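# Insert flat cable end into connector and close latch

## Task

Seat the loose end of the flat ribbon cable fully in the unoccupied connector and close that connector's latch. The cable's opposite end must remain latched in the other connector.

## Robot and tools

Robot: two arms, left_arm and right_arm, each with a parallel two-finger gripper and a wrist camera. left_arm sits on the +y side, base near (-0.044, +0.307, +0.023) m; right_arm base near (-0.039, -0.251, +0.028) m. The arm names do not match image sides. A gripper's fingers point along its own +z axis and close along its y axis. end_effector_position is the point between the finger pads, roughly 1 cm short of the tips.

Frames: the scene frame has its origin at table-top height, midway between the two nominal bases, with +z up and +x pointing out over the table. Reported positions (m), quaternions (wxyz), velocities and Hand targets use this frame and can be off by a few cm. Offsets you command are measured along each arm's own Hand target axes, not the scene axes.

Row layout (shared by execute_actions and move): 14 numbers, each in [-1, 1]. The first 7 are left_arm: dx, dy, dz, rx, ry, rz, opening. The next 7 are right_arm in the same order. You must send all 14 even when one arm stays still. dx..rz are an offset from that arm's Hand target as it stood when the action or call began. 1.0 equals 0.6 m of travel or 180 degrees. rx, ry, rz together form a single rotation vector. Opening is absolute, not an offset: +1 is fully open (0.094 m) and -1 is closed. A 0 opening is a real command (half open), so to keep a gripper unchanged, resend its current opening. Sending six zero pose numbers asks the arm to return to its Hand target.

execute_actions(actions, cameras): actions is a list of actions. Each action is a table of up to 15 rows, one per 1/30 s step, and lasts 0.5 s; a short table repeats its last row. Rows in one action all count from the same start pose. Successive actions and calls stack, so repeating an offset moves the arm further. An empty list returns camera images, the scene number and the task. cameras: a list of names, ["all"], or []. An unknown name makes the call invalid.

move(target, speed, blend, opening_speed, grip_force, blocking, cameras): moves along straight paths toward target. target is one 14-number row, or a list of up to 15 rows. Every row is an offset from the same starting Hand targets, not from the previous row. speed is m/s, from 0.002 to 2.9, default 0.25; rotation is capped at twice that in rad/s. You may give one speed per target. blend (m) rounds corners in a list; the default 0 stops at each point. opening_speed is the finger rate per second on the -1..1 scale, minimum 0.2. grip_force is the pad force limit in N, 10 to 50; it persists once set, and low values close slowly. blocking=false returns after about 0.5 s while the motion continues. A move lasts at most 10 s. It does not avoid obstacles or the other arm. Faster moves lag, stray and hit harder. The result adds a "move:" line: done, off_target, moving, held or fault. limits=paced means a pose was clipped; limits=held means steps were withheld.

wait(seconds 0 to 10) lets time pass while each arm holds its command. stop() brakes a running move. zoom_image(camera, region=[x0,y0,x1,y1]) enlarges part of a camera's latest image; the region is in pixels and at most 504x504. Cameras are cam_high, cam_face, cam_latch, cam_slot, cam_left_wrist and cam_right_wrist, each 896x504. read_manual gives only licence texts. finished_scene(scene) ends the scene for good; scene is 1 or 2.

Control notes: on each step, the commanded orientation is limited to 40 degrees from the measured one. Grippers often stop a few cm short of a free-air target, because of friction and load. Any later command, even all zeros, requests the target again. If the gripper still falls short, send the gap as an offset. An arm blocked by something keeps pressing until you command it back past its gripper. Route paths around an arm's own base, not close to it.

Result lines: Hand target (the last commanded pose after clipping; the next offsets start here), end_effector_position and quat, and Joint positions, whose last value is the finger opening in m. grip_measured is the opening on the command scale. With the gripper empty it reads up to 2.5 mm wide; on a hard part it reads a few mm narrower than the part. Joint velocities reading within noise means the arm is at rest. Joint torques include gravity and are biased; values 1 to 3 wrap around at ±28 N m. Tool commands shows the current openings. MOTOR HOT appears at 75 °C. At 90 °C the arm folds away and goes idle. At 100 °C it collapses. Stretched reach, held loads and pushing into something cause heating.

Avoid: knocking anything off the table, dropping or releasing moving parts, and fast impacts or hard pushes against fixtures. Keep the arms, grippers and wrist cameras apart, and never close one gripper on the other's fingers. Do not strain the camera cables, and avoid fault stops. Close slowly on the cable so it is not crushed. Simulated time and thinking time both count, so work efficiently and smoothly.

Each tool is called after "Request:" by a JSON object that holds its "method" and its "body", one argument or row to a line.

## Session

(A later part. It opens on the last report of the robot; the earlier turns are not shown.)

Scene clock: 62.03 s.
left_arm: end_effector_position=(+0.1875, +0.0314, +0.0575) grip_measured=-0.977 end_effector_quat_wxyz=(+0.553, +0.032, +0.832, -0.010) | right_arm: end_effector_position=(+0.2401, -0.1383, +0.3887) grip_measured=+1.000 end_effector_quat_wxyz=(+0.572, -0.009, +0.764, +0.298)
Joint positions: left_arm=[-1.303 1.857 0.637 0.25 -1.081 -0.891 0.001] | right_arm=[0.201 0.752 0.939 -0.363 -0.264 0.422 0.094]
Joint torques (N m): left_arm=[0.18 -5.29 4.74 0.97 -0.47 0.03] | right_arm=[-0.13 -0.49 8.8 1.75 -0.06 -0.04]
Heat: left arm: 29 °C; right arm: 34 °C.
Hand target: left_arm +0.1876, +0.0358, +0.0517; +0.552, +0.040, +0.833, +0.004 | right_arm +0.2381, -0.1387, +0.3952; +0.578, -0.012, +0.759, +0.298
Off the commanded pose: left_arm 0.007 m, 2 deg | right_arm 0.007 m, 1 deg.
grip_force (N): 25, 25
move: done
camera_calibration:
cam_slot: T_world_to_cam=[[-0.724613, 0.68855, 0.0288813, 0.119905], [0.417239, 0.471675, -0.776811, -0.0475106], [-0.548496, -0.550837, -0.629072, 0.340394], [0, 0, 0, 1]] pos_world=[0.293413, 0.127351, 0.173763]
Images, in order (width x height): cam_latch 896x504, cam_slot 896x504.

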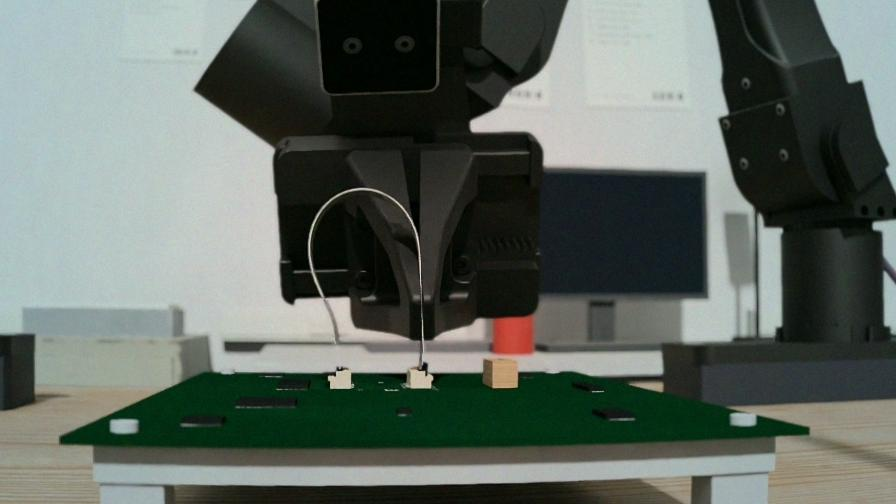

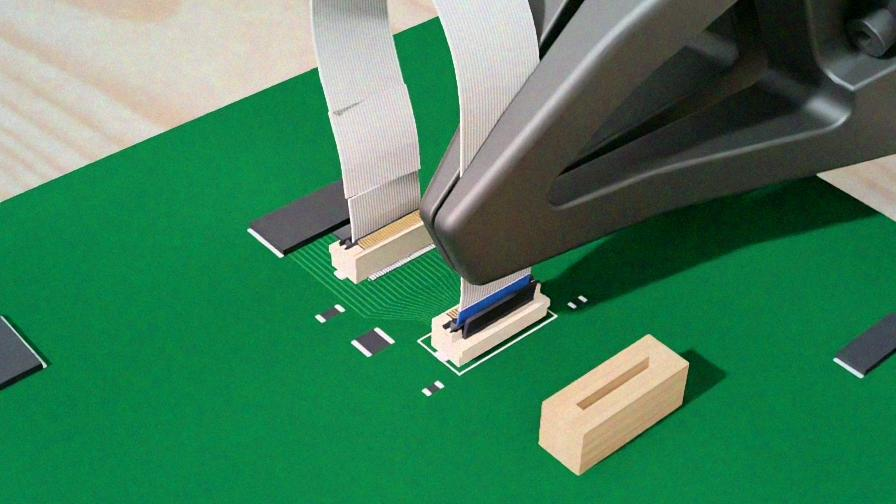

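Request:
{"method": "zoom_image", "body": {
  "camera": "cam_slot",
  "region": [436, 290, 496, 340]
}}

Request:
{"method": "zoom_image", "body": {
  "camera": "cam_slot",
  "region": [500, 255, 560, 305]
}}

Scaled by 8.400 from the camera's 896x504 image, which has a finer 1280x720 frame.

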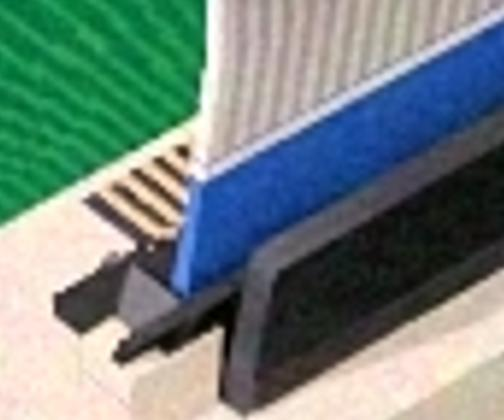

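Scaled by 8.400 from the camera's 896x504 image, which has a finer 1280x720 frame.

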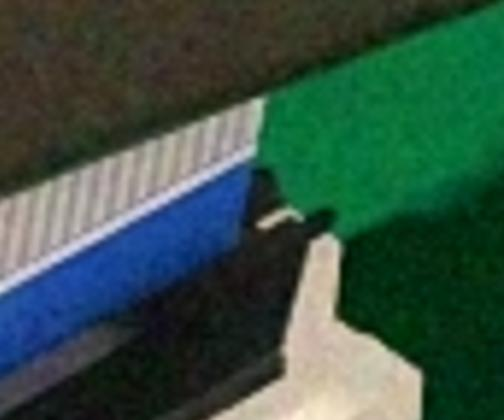

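Request:
{"method": "move", "body": {
  "target": [
    [-0.0408,0.001,-0.0149,-0.00354,-0.00532,-0.01891,-1,0,0,0,0,0,0,1],
    [-0.0418,-0.01395,-0.0143,-0.00354,-0.00532,-0.01891,-1,0,0,0,0,0,0,1],
    [-0.0407,0.0015,-0.0149,-0.00354,-0.00532,-0.01891,-1,0,0,0,0,0,0,1],
    [-0.01545,0.0001,-0.00415,-0.00354,-0.00532,-0.01891,-1,0,0,0,0,0,0,1]
  ],
  "speed": [0.08,0.08,0.06,0.06],
  "cameras": ["cam_latch","cam_slot"]
}}

Request:
{"method": "zoom_image", "body": {
  "camera": "cam_latch",
  "region": [398, 335, 448, 395]
}}

Request:
{"method": "zoom_image", "body": {
  "camera": "cam_slot",
  "region": [435, 250, 555, 350]
}}

Scene clock: 73.10 s.
left_arm: end_effector_position=(+0.1875, +0.0305, +0.0621) grip_measured=-0.977 end_effector_quat_wxyz=(+0.552, +0.016, +0.834, -0.014) | right_arm: end_effector_position=(+0.2401, -0.1383, +0.3887) grip_measured=+1.000 end_effector_quat_wxyz=(+0.572, -0.009, +0.764, +0.298)
Joint positions: left_arm=[-1.305 1.845 0.66 0.188 -1.086 -0.946 0.001] | right_arm=[0.201 0.752 0.939 -0.363 -0.264 0.422 0.094]
Joint torques (N m): left_arm=[0.1 -5.87 4.16 1.19 -0.63 -0.03] | right_arm=[-0.09 -0.5 8.83 1.74 -0.06 -0.05]
Heat: left arm: 29 °C; right arm: 34 °C.
Hand target: left_arm +0.1889, +0.0353, +0.0612; +0.559, +0.012, +0.829, -0.008 | right_arm +0.2381, -0.1387, +0.3952; +0.578, -0.012, +0.759, +0.298
Off the commanded pose: left_arm 0.005 m, 1 deg | right_arm 0.007 m, 1 deg.
grip_force (N): 25, 25
move: done
camera_calibration:
cam_slot: T_world_to_cam=[[-0.724613, 0.68855, 0.0288813, 0.119905], [0.417239, 0.471675, -0.776811, -0.0475106], [-0.548496, -0.550837, -0.629072, 0.340394], [0, 0, 0, 1]] pos_world=[0.293413, 0.127351, 0.173763]
Images, in order (width x height): cam_latch 896x504, cam_slot 896x504.

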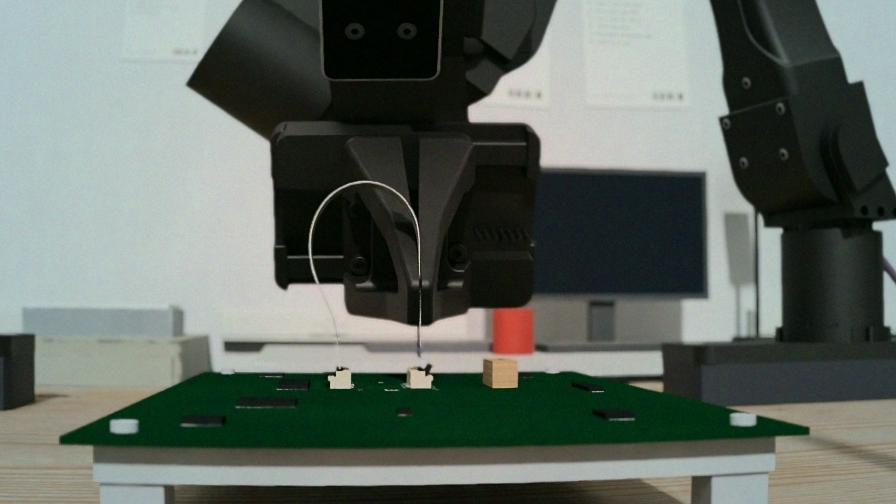

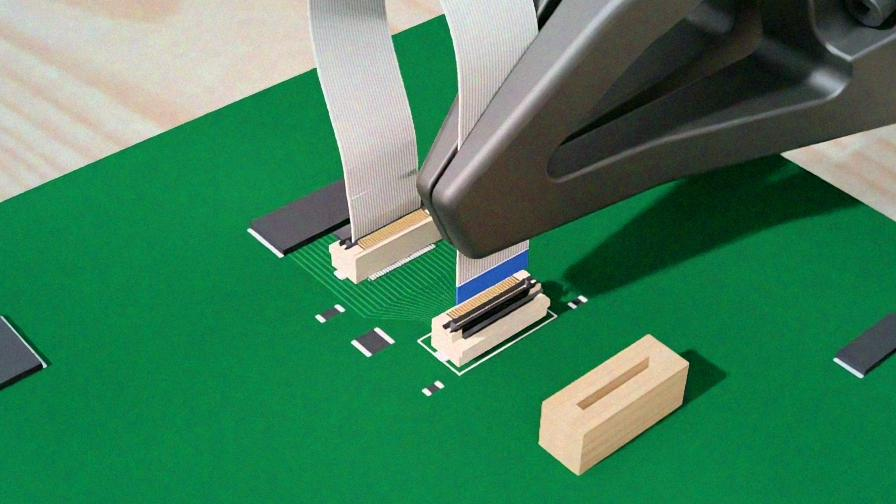

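Scaled by 8.400 from the camera's 896x504 image, which has a finer 1280x720 frame.

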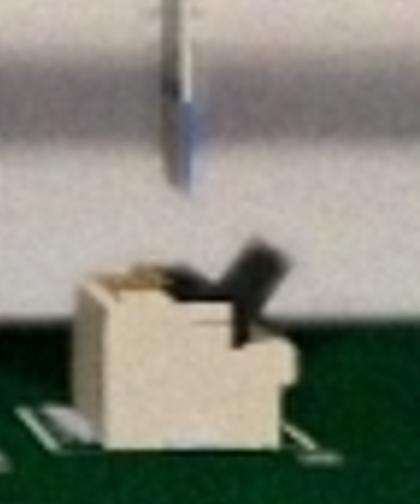

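Scaled by 4.200 from the camera's 896x504 image, which has a finer 1280x720 frame.

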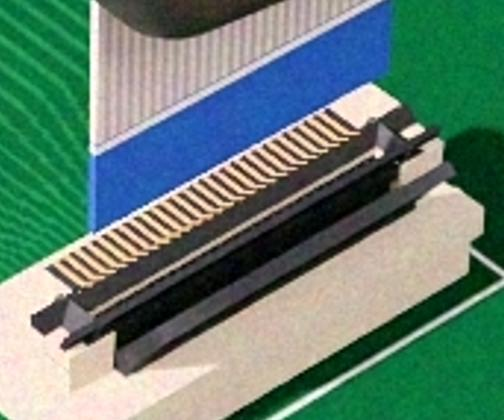

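Request:
{"method": "move", "body": {
  "target": [0.00977,0.00081,0.0031,-0.00126,0.00257,0.00312,-1,0,0,0,0,0,0,1],
  "speed": 0.03,
  "cameras": ["cam_latch","cam_slot"]
}}

Request:
{"method": "zoom_image", "body": {
  "camera": "cam_latch",
  "region": [398, 335, 448, 395]
}}

Request:
{"method": "zoom_image", "body": {
  "camera": "cam_slot",
  "region": [435, 250, 555, 350]
}}

Scene clock: 78.03 s.
left_arm: end_effector_position=(+0.1877, +0.0309, +0.0587) grip_measured=-0.977 end_effector_quat_wxyz=(+0.552, +0.017, +0.834, -0.011) | right_arm: end_effector_position=(+0.2401, -0.1383, +0.3887) grip_measured=+1.000 end_effector_quat_wxyz=(+0.572, -0.009, +0.764, +0.298)
Joint positions: left_arm=[-1.305 1.86 0.66 0.196 -1.089 -0.946 0.001] | right_arm=[0.201 0.752 0.939 -0.363 -0.264 0.422 0.094]
Joint torques (N m): left_arm=[0.16 -5.55 4.19 1.12 -0.56 -0.07] | right_arm=[-0.12 -0.5 8.83 1.75 -0.05 -0.04]
Heat: left arm: 29 °C; right arm: 34 °C.
Hand target: left_arm +0.1884, +0.0359, +0.0550; +0.555, +0.015, +0.832, -0.003 | right_arm +0.2381, -0.1387, +0.3952; +0.578, -0.012, +0.759, +0.298
Off the commanded pose: left_arm 0.006 m, 1 deg | right_arm 0.007 m, 1 deg.
grip_force (N): 25, 25
move: done
camera_calibration:
cam_slot: T_world_to_cam=[[-0.724613, 0.68855, 0.0288813, 0.119905], [0.417239, 0.471675, -0.776811, -0.0475106], [-0.548496, -0.550837, -0.629072, 0.340394], [0, 0, 0, 1]] pos_world=[0.293413, 0.127351, 0.173763]
Images, in order (width x height): cam_latch 896x504, cam_slot 896x504.

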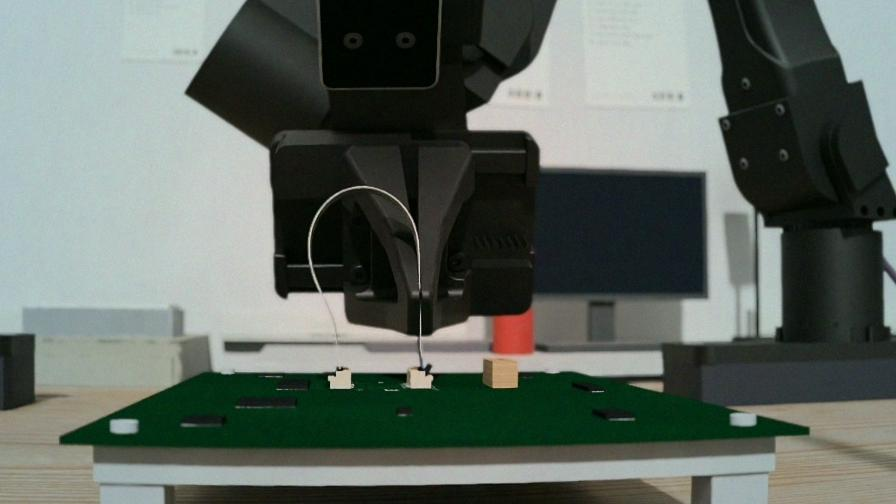

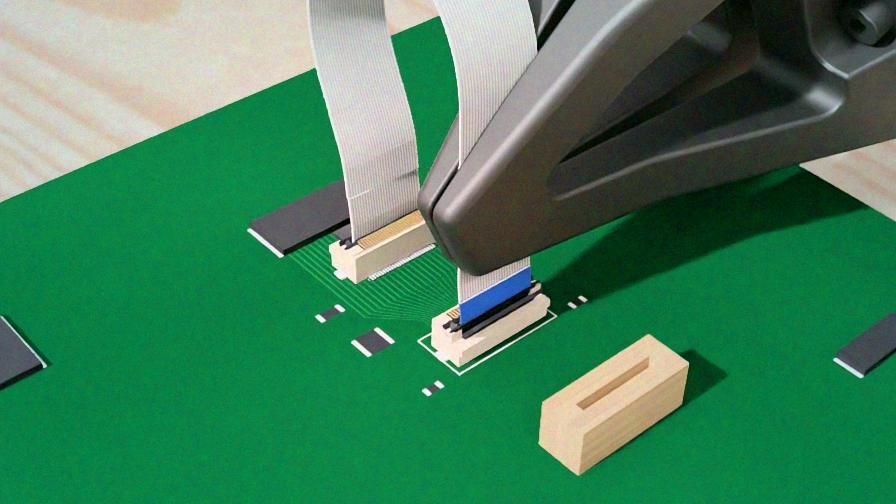

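Scaled by 8.400 from the camera's 896x504 image, which has a finer 1280x720 frame.

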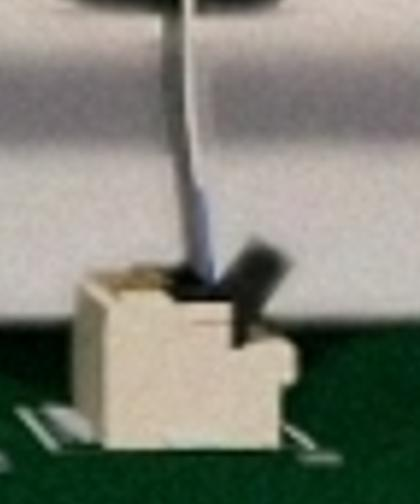

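Scaled by 4.200 from the camera's 896x504 image, which has a finer 1280x720 frame.

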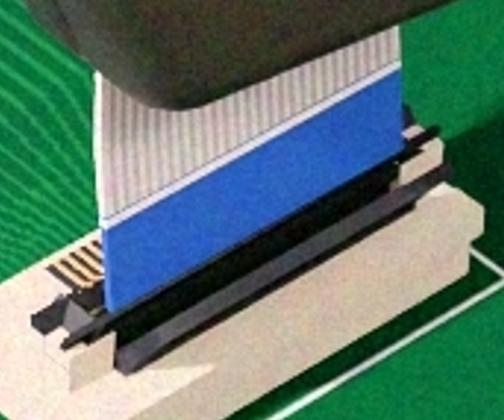

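Request:
{"method": "move", "body": {
  "target": [-0.00114,-0.00153,0.00004,0.00069,-0.00056,-0.0017,-1,0,0,0,0,0,0,1],
  "speed": 0.02,
  "cameras": ["cam_latch","cam_slot"]
}}

Request:
{"method": "zoom_image", "body": {
  "camera": "cam_latch",
  "region": [398, 335, 448, 395]
}}

Request:
{"method": "zoom_image", "body": {
  "camera": "cam_slot",
  "region": [435, 250, 555, 350]
}}

Scene clock: 80.47 s.
left_arm: end_effector_position=(+0.1877, +0.0310, +0.0579) grip_measured=-0.977 end_effector_quat_wxyz=(+0.552, +0.018, +0.834, -0.010) | right_arm: end_effector_position=(+0.2401, -0.1383, +0.3887) grip_measured=+1.000 end_effector_quat_wxyz=(+0.572, -0.009, +0.764, +0.298)
Joint positions: left_arm=[-1.305 1.863 0.66 0.198 -1.089 -0.946 0.001] | right_arm=[0.201 0.752 0.939 -0.363 -0.264 0.422 0.094]
Joint torques (N m): left_arm=[0.21 -5.76 4.3 1.16 -0.56 -0.08] | right_arm=[-0.09 -0.51 8.77 1.76 -0.07 -0.02]
Heat: left arm: 29 °C; right arm: 34 °C.
Hand target: left_arm +0.1887, +0.0349, +0.0557; +0.556, +0.013, +0.831, -0.006 | right_arm +0.2381, -0.1387, +0.3952; +0.578, -0.012, +0.759, +0.298
Off the commanded pose: left_arm 0.005 m, 1 deg | right_arm 0.007 m, 1 deg.
grip_force (N): 25, 25
move: done
camera_calibration:
cam_slot: T_world_to_cam=[[-0.724613, 0.68855, 0.0288813, 0.119905], [0.417239, 0.471675, -0.776811, -0.0475106], [-0.548496, -0.550837, -0.629072, 0.340394], [0, 0, 0, 1]] pos_world=[0.293413, 0.127351, 0.173763]
Images, in order (width x height): cam_latch 896x504, cam_slot 896x504.

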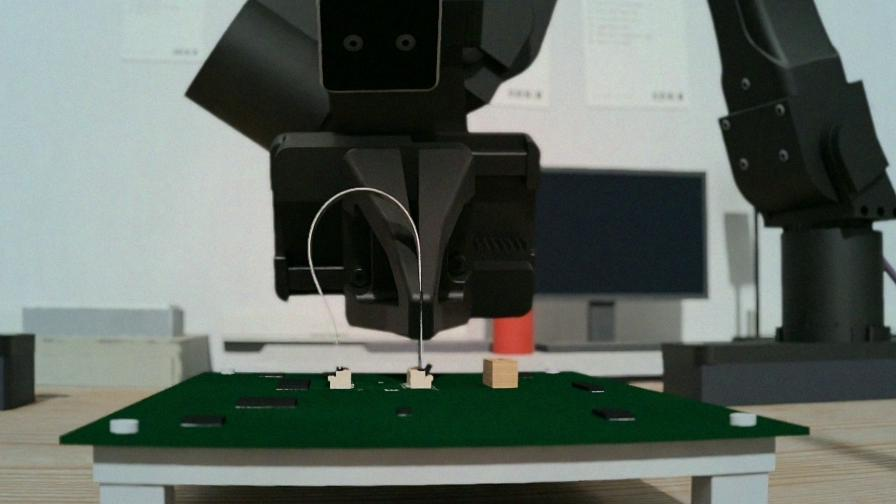

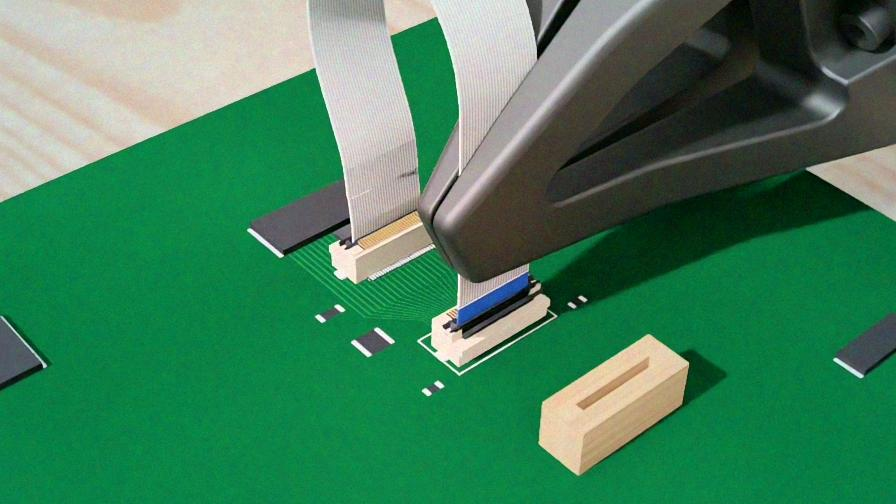

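Scaled by 8.400 from the camera's 896x504 image, which has a finer 1280x720 frame.

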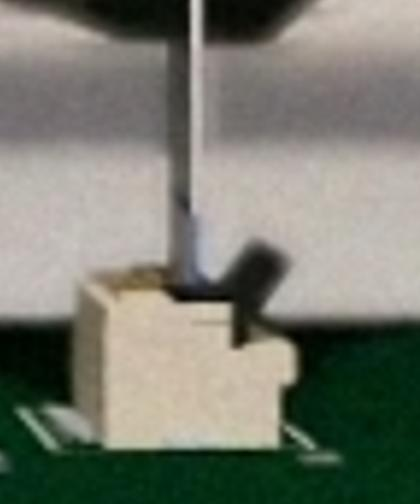

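Scaled by 4.200 from the camera's 896x504 image, which has a finer 1280x720 frame.

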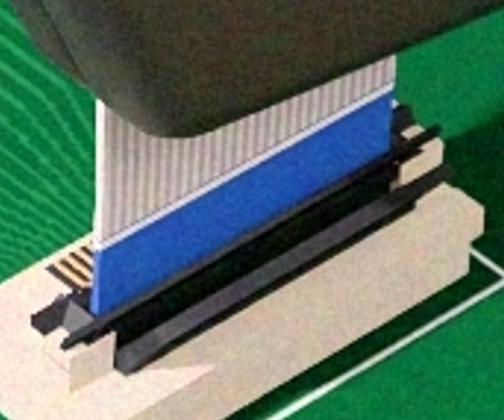

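Request:
{"method": "move", "body": {
  "target": [0.0023,0.0001,0.0009,-0.0003,0.00023,0.00067,-1,0,0,0,0,0,0,1],
  "speed": 0.02,
  "cameras": ["cam_latch","cam_slot"]
}}

Request:
{"method": "zoom_image", "body": {
  "camera": "cam_latch",
  "region": [398, 335, 448, 395]
}}

Request:
{"method": "zoom_image", "body": {
  "camera": "cam_slot",
  "region": [435, 250, 555, 350]
}}

Scene clock: 82.23 s.
left_arm: end_effector_position=(+0.1878, +0.0306, +0.0573) grip_measured=-0.977 end_effector_quat_wxyz=(+0.552, +0.017, +0.834, -0.011) | right_arm: end_effector_position=(+0.2401, -0.1383, +0.3887) grip_measured=+1.000 end_effector_quat_wxyz=(+0.572, -0.009, +0.764, +0.298)
Joint positions: left_arm=[-1.305 1.866 0.66 0.203 -1.089 -0.946 0.001] | right_arm=[0.201 0.752 0.939 -0.363 -0.264 0.422 0.094]
Joint torques (N m): left_arm=[0.21 -5.61 4.33 1.14 -0.55 -0.07] | right_arm=[-0.08 -0.49 8.79 1.77 -0.05 -0.05]
Heat: left arm: 29 °C; right arm: 34 °C.
Hand target: left_arm +0.1887, +0.0349, +0.0542; +0.556, +0.014, +0.831, -0.005 | right_arm +0.2381, -0.1387, +0.3952; +0.578, -0.012, +0.759, +0.298
Off the commanded pose: left_arm 0.005 m, 1 deg | right_arm 0.007 m, 1 deg.
grip_force (N): 25, 25
move: done
camera_calibration:
cam_slot: T_world_to_cam=[[-0.724613, 0.68855, 0.0288813, 0.119905], [0.417239, 0.471675, -0.776811, -0.0475106], [-0.548496, -0.550837, -0.629072, 0.340394], [0, 0, 0, 1]] pos_world=[0.293413, 0.127351, 0.173763]
Images, in order (width x height): cam_latch 896x504, cam_slot 896x504.

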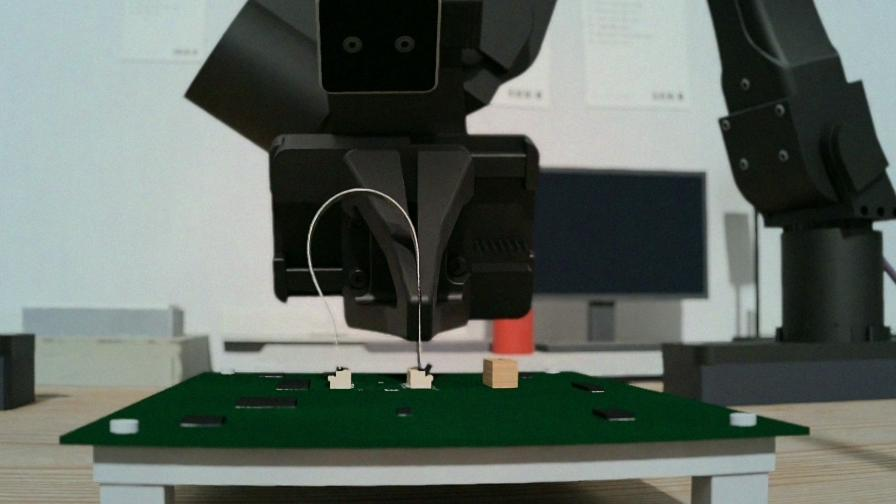

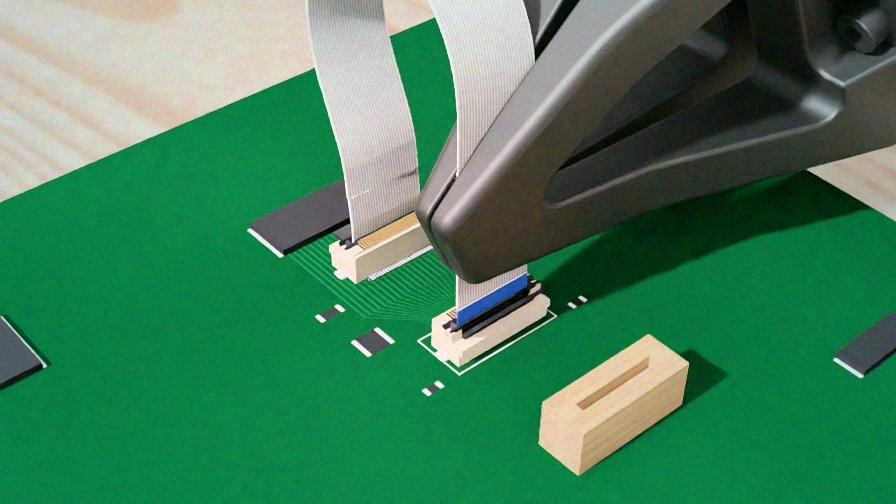

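Scaled by 8.400 from the camera's 896x504 image, which has a finer 1280x720 frame.

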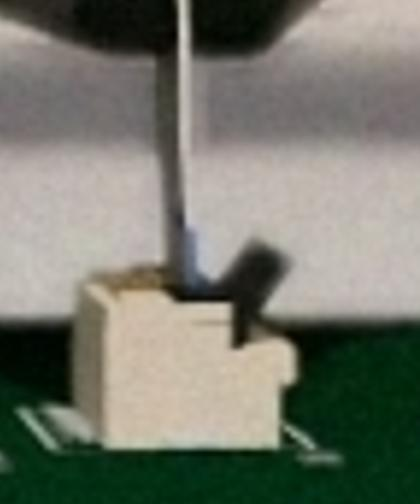

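Scaled by 4.200 from the camera's 896x504 image, which has a finer 1280x720 frame.

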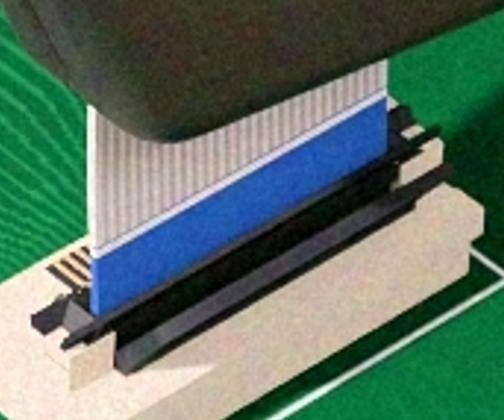

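Request:
{"method": "move", "body": {
  "target": [0.00302,0.00083,0.00095,-0.00068,0.00059,0.00168,-1,0,0,0,0,0,0,1],
  "speed": 0.02,
  "cameras": ["cam_latch","cam_slot"]
}}

Request:
{"method": "zoom_image", "body": {
  "camera": "cam_latch",
  "region": [398, 335, 448, 395]
}}

Request:
{"method": "zoom_image", "body": {
  "camera": "cam_slot",
  "region": [435, 250, 555, 350]
}}

Scene clock: 83.93 s.
left_arm: end_effector_position=(+0.1878, +0.0310, +0.0554) grip_measured=-0.977 end_effector_quat_wxyz=(+0.552, +0.018, +0.834, -0.009) | right_arm: end_effector_position=(+0.2401, -0.1383, +0.3887) grip_measured=+1.000 end_effector_quat_wxyz=(+0.572, -0.009, +0.764, +0.298)
Joint positions: left_arm=[-1.305 1.873 0.66 0.205 -1.09 -0.946 0.001] | right_arm=[0.201 0.752 0.939 -0.363 -0.264 0.422 0.094]
Joint torques (N m): left_arm=[0.13 -5.71 4.25 1.11 -0.54 -0.07] | right_arm=[-0.1 -0.51 8.85 1.76 -0.05 -0.03]
Heat: left arm: 29 °C; right arm: 34 °C.
Hand target: left_arm +0.1885, +0.0355, +0.0523; +0.555, +0.016, +0.832, -0.003 | right_arm +0.2381, -0.1387, +0.3952; +0.578, -0.012, +0.759, +0.298
Off the commanded pose: left_arm 0.005 m, 1 deg | right_arm 0.007 m, 1 deg.
grip_force (N): 25, 25
move: done
camera_calibration:
cam_slot: T_world_to_cam=[[-0.724613, 0.68855, 0.0288813, 0.119905], [0.417239, 0.471675, -0.776811, -0.0475106], [-0.548496, -0.550837, -0.629072, 0.340394], [0, 0, 0, 1]] pos_world=[0.293413, 0.127351, 0.173763]
Images, in order (width x height): cam_latch 896x504, cam_slot 896x504.

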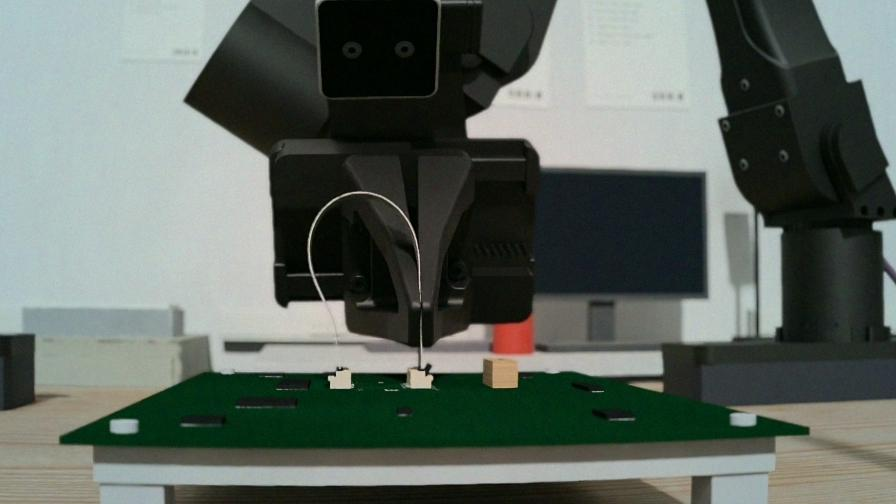

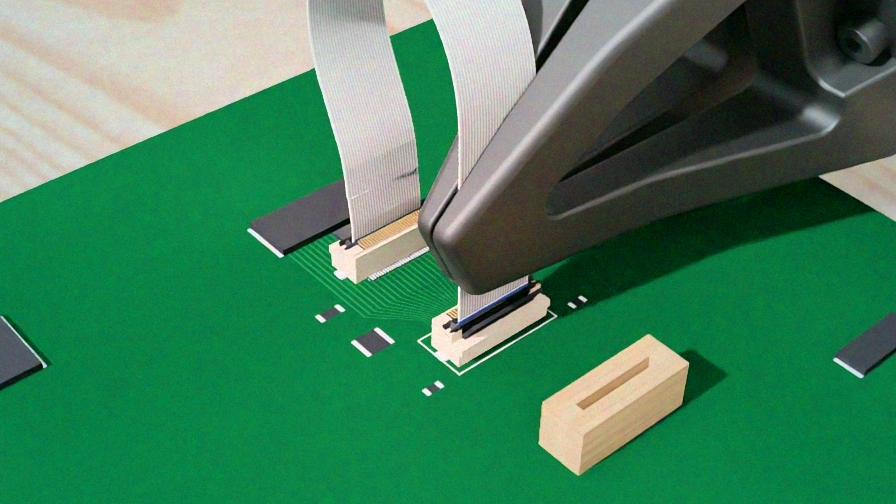

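Scaled by 8.400 from the camera's 896x504 image, which has a finer 1280x720 frame.

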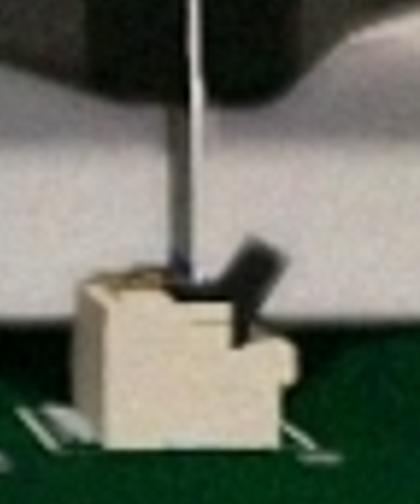

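Scaled by 4.200 from the camera's 896x504 image, which has a finer 1280x720 frame.

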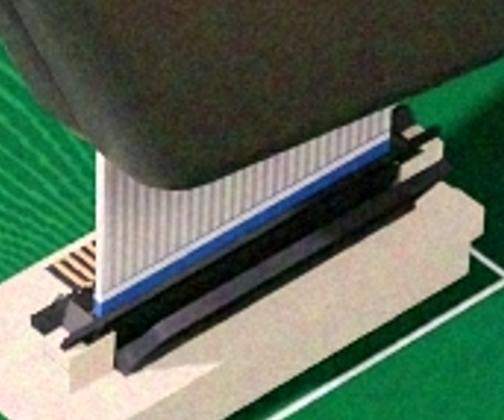

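Request:
{"method": "move", "body": {
  "target": [0.0022,0.0003,0.0008,-0.0004,0.0003,0.001,-1,0,0,0,0,0,0,1],
  "speed": 0.02,
  "cameras": ["cam_latch","cam_slot"]
}}

Request:
{"method": "zoom_image", "body": {
  "camera": "cam_latch",
  "region": [398, 335, 448, 395]
}}

Request:
{"method": "zoom_image", "body": {
  "camera": "cam_slot",
  "region": [435, 270, 535, 350]
}}

Scene clock: 85.33 s.
left_arm: end_effector_position=(+0.1878, +0.0311, +0.0545) grip_measured=-0.977 end_effector_quat_wxyz=(+0.552, +0.018, +0.834, -0.008) | right_arm: end_effector_position=(+0.2401, -0.1383, +0.3887) grip_measured=+1.000 end_effector_quat_wxyz=(+0.572, -0.009, +0.764, +0.298)
Joint positions: left_arm=[-1.305 1.877 0.66 0.208 -1.091 -0.946 0.001] | right_arm=[0.201 0.752 0.939 -0.363 -0.264 0.422 0.094]
Joint torques (N m): left_arm=[0.18 -5.67 4.19 1.1 -0.54 -0.07] | right_arm=[-0.17 -0.47 8.8 1.76 -0.04 -0.05]
Heat: left arm: 29 °C; right arm: 34 °C.
Hand target: left_arm +0.1885, +0.0357, +0.0510; +0.555, +0.016, +0.832, -0.001 | right_arm +0.2381, -0.1387, +0.3952; +0.578, -0.012, +0.759, +0.298
Off the commanded pose: left_arm 0.006 m, 1 deg | right_arm 0.007 m, 1 deg.
grip_force (N): 25, 25
move: done
camera_calibration:
cam_slot: T_world_to_cam=[[-0.724613, 0.68855, 0.0288813, 0.119905], [0.417239, 0.471675, -0.776811, -0.0475106], [-0.548496, -0.550837, -0.629072, 0.340394], [0, 0, 0, 1]] pos_world=[0.293413, 0.127351, 0.173763]
Images, in order (width x height): cam_latch 896x504, cam_slot 896x504.

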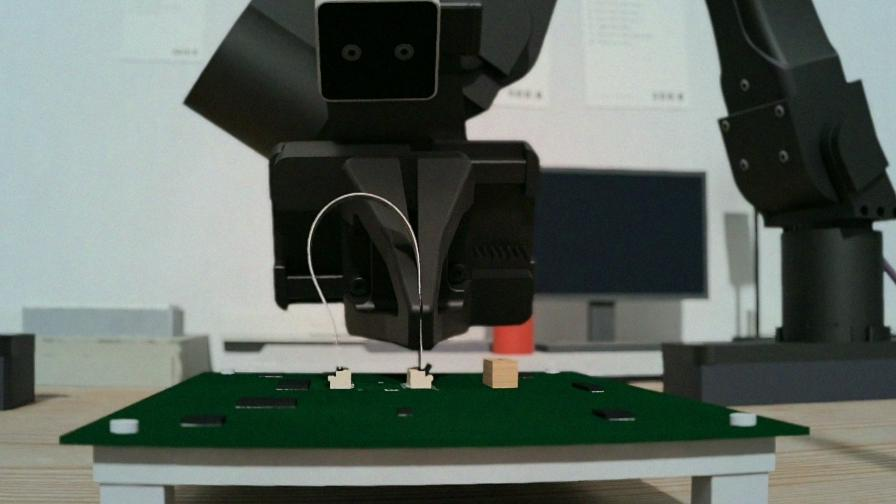

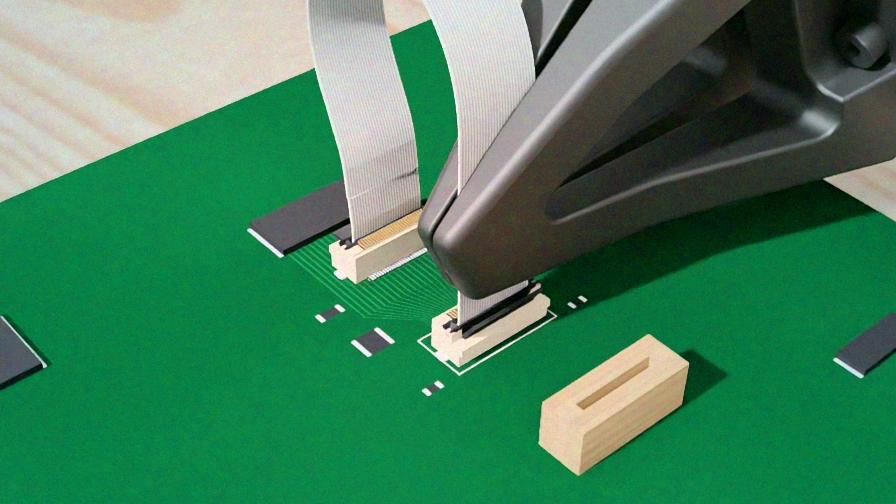

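Scaled by 8.400 from the camera's 896x504 image, which has a finer 1280x720 frame.

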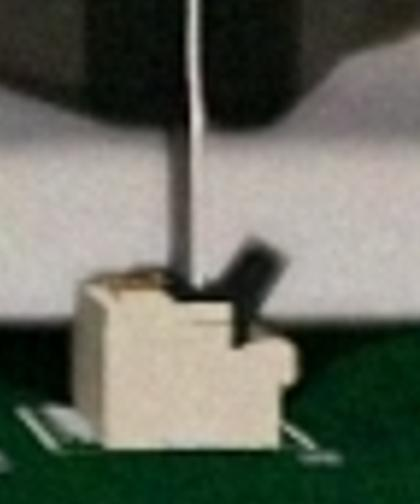

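Scaled by 5.040 from the camera's 896x504 image, which has a finer 1280x720 frame.

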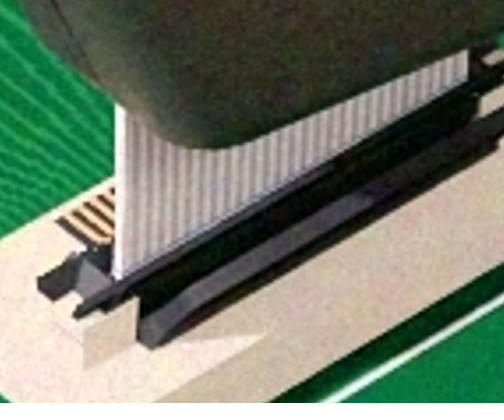

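Request:
{"method": "move", "body": {
  "target": [0.0014,0.0002,0.0005,-0.0002,0.00015,0.0005,-1,0,0,0,0,0,0,1],
  "speed": 0.02,
  "cameras": ["cam_latch","cam_slot"]
}}

Request:
{"method": "zoom_image", "body": {
  "camera": "cam_slot",
  "region": [435, 270, 535, 350]
}}

Scene clock: 86.60 s.
left_arm: end_effector_position=(+0.1878, +0.0311, +0.0545) grip_measured=-0.977 end_effector_quat_wxyz=(+0.552, +0.018, +0.834, -0.008) | right_arm: end_effector_position=(+0.2401, -0.1383, +0.3887) grip_measured=+1.000 end_effector_quat_wxyz=(+0.572, -0.009, +0.764, +0.298)
Joint positions: left_arm=[-1.305 1.877 0.66 0.208 -1.091 -0.946 0.001] | right_arm=[0.201 0.752 0.939 -0.363 -0.264 0.422 0.094]
Joint torques (N m): left_arm=[0.14 -5.39 4.25 1.11 -0.54 -0.1] | right_arm=[-0.09 -0.53 8.85 1.76 -0.07 -0.04]
Heat: left arm: 29 °C; right arm: 34 °C.
Hand target: left_arm +0.1884, +0.0358, +0.0501; +0.554, +0.017, +0.832, -0.001 | right_arm +0.2381, -0.1387, +0.3952; +0.578, -0.012, +0.759, +0.298
Off the commanded pose: left_arm 0.007 m, 1 deg | right_arm 0.007 m, 1 deg.
grip_force (N): 25, 25
move: done
camera_calibration:
cam_slot: T_world_to_cam=[[-0.724613, 0.68855, 0.0288813, 0.119905], [0.417239, 0.471675, -0.776811, -0.0475106], [-0.548496, -0.550837, -0.629072, 0.340394], [0, 0, 0, 1]] pos_world=[0.293413, 0.127351, 0.173763]
Images, in order (width x height): cam_latch 896x504, cam_slot 896x504.

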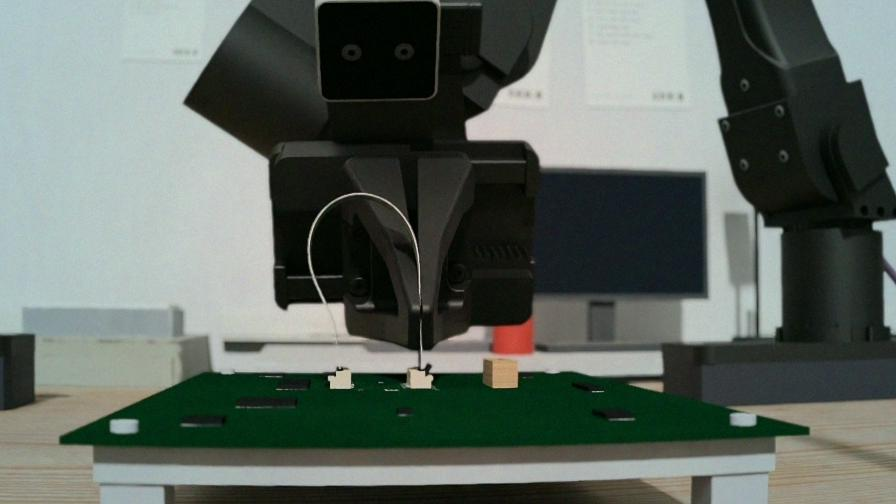

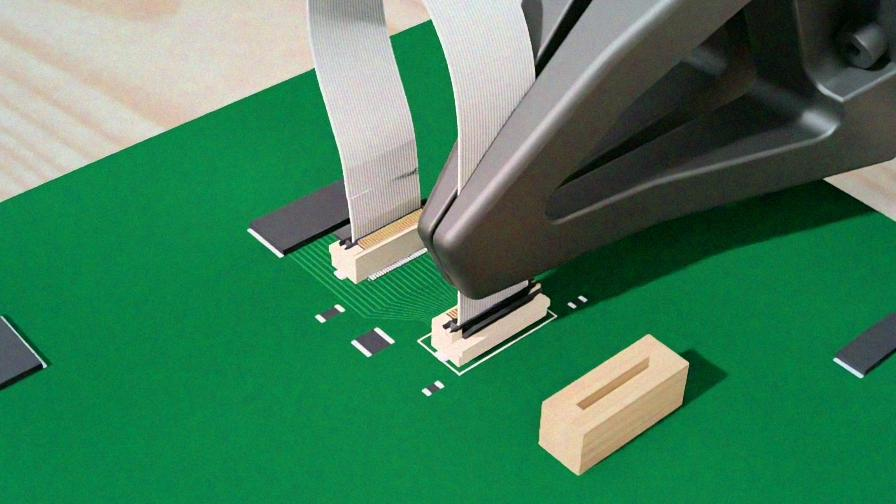

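Scaled by 5.040 from the camera's 896x504 image, which has a finer 1280x720 frame.

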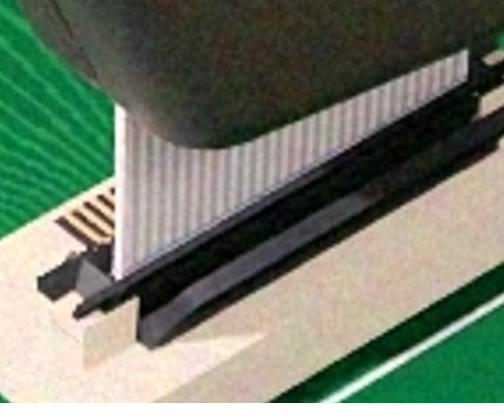

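Request:
{"method": "move", "body": {
  "target": [
    [0,0,0,0,0,0,-0.82,0,0,0,0,0,0,1],
    [-0.00439,-0.00583,0,0.00268,-0.00204,-0.0065,-0.82,0,0,0,0,0,0,1]
  ],
  "speed": 0.03,
  "opening_speed": 0.3,
  "cameras": ["cam_latch","cam_slot"]
}}

Request:
{"method": "zoom_image", "body": {
  "camera": "cam_latch",
  "region": [373, 310, 463, 400]
}}

Scene clock: 110.40 s.
left_arm: end_effector_position=(+0.1880, +0.0299, +0.0536) grip_measured=-0.823 end_effector_quat_wxyz=(+0.552, +0.017, +0.833, -0.011) | right_arm: end_effector_position=(+0.2401, -0.1383, +0.3887) grip_measured=+1.000 end_effector_quat_wxyz=(+0.572, -0.009, +0.764, +0.298)
Joint positions: left_arm=[-1.305 1.884 0.66 0.221 -1.09 -0.946 0.008] | right_arm=[0.201 0.752 0.939 -0.363 -0.264 0.422 0.094]
Joint torques (N m): left_arm=[0.2 -5.87 4.56 1.21 -0.55 -0.09] | right_arm=[-0.12 -0.51 8.84 1.77 -0.07 -0.04]
Heat: left arm: 29 °C; right arm: 35 °C.
Hand target: left_arm +0.1893, +0.0323, +0.0523; +0.557, +0.011, +0.830, -0.010 | right_arm +0.2381, -0.1387, +0.3952; +0.578, -0.012, +0.759, +0.298
Off the commanded pose: left_arm 0.003 m, 1 deg | right_arm 0.007 m, 1 deg.
grip_force (N): 25, 25
move: done
camera_calibration:
cam_slot: T_world_to_cam=[[-0.724613, 0.68855, 0.0288813, 0.119905], [0.417239, 0.471675, -0.776811, -0.0475106], [-0.548496, -0.550837, -0.629072, 0.340394], [0, 0, 0, 1]] pos_world=[0.293413, 0.127351, 0.173763]
Images, in order (width x height): cam_latch 896x504, cam_slot 896x504.

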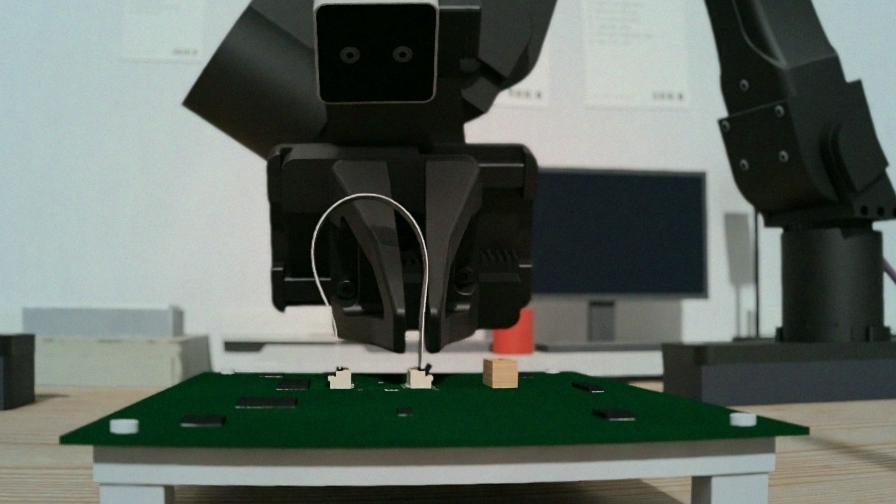

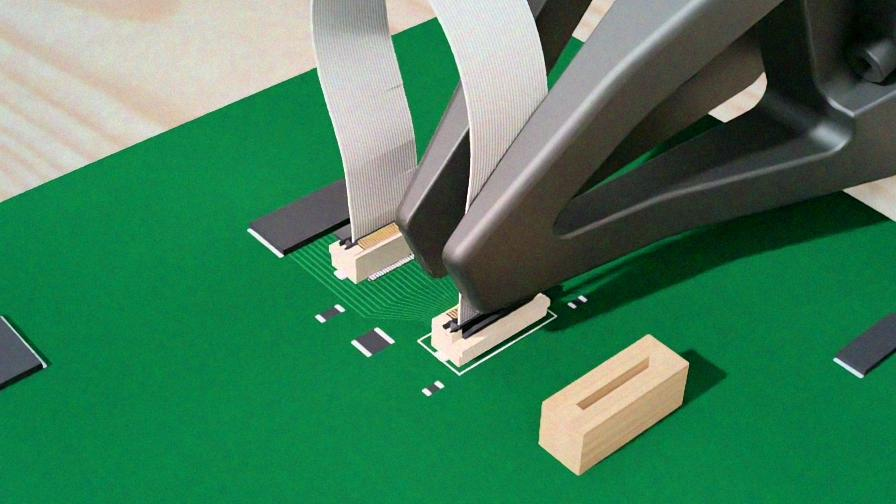

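Scaled by 5.600 from the camera's 896x504 image, which has a finer 1280x720 frame.

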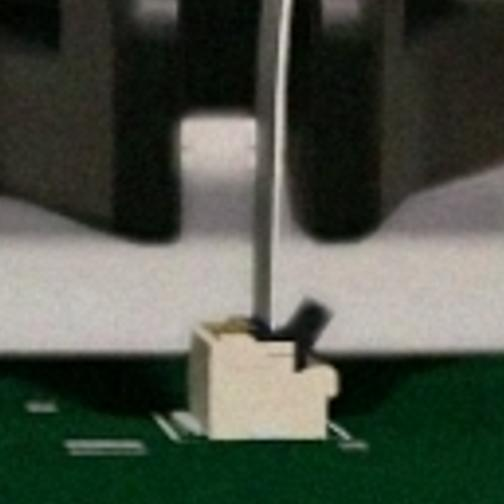

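Request:
{"method": "move", "body": {
  "target": [0.00617,0.0001,0.00252,-0.00074,0.00057,0.00181,-0.777,0,0,0,0,0,0,1],
  "speed": 0.02,
  "opening_speed": 0.3,
  "cameras": ["cam_latch"]
}}

Request:
{"method": "zoom_image", "body": {
  "camera": "cam_latch",
  "region": [373, 310, 463, 400]
}}

Scene clock: 113.07 s.
left_arm: end_effector_position=(+0.1880, +0.0302, +0.0495) grip_measured=-0.780 end_effector_quat_wxyz=(+0.552, +0.019, +0.834, -0.008) | right_arm: end_effector_position=(+0.2401, -0.1383, +0.3887) grip_measured=+1.000 end_effector_quat_wxyz=(+0.572, -0.009, +0.764, +0.298)
Joint positions: left_arm=[-1.305 1.9 0.66 0.23 -1.09 -0.946 0.01] | right_arm=[0.201 0.752 0.939 -0.363 -0.264 0.422 0.094]
Joint torques (N m): left_arm=[0.16 -5.97 4.48 1.15 -0.56 -0.08] | right_arm=[-0.12 -0.49 8.87 1.76 -0.07 -0.04]
Heat: left arm: 29 °C; right arm: 35 °C.
Hand target: left_arm +0.1893, +0.0323, +0.0483; +0.556, +0.013, +0.831, -0.007 | right_arm +0.2381, -0.1387, +0.3952; +0.578, -0.012, +0.759, +0.298
Off the commanded pose: left_arm 0.003 m, 1 deg | right_arm 0.007 m, 1 deg.
grip_force (N): 25, 25
move: done
Images, in order (width x height): cam_latch 896x504.

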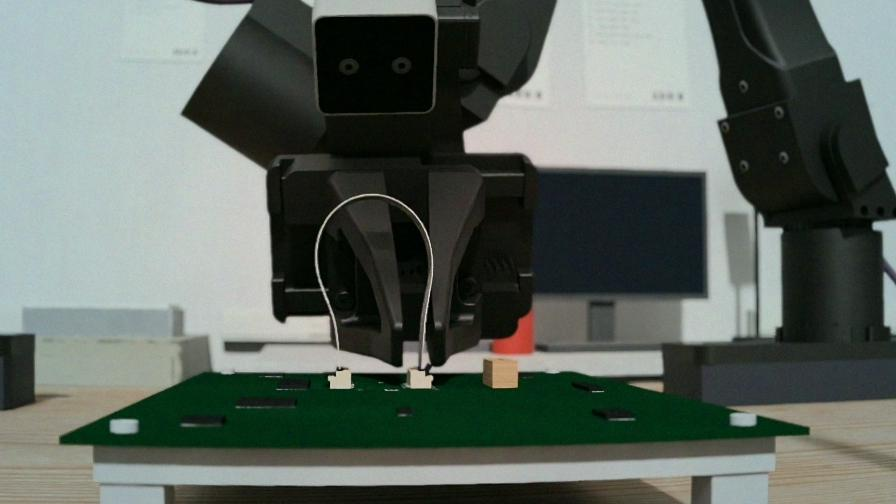

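Scaled by 5.600 from the camera's 896x504 image, which has a finer 1280x720 frame.

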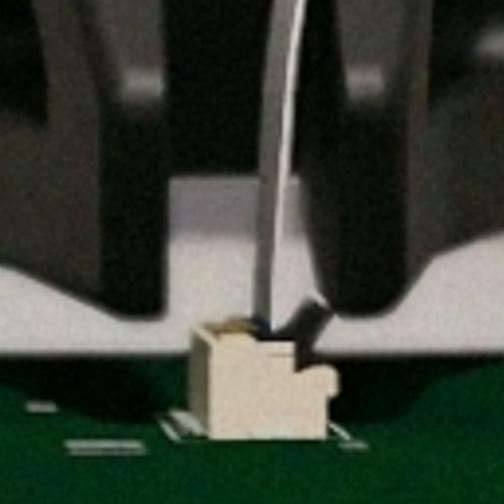

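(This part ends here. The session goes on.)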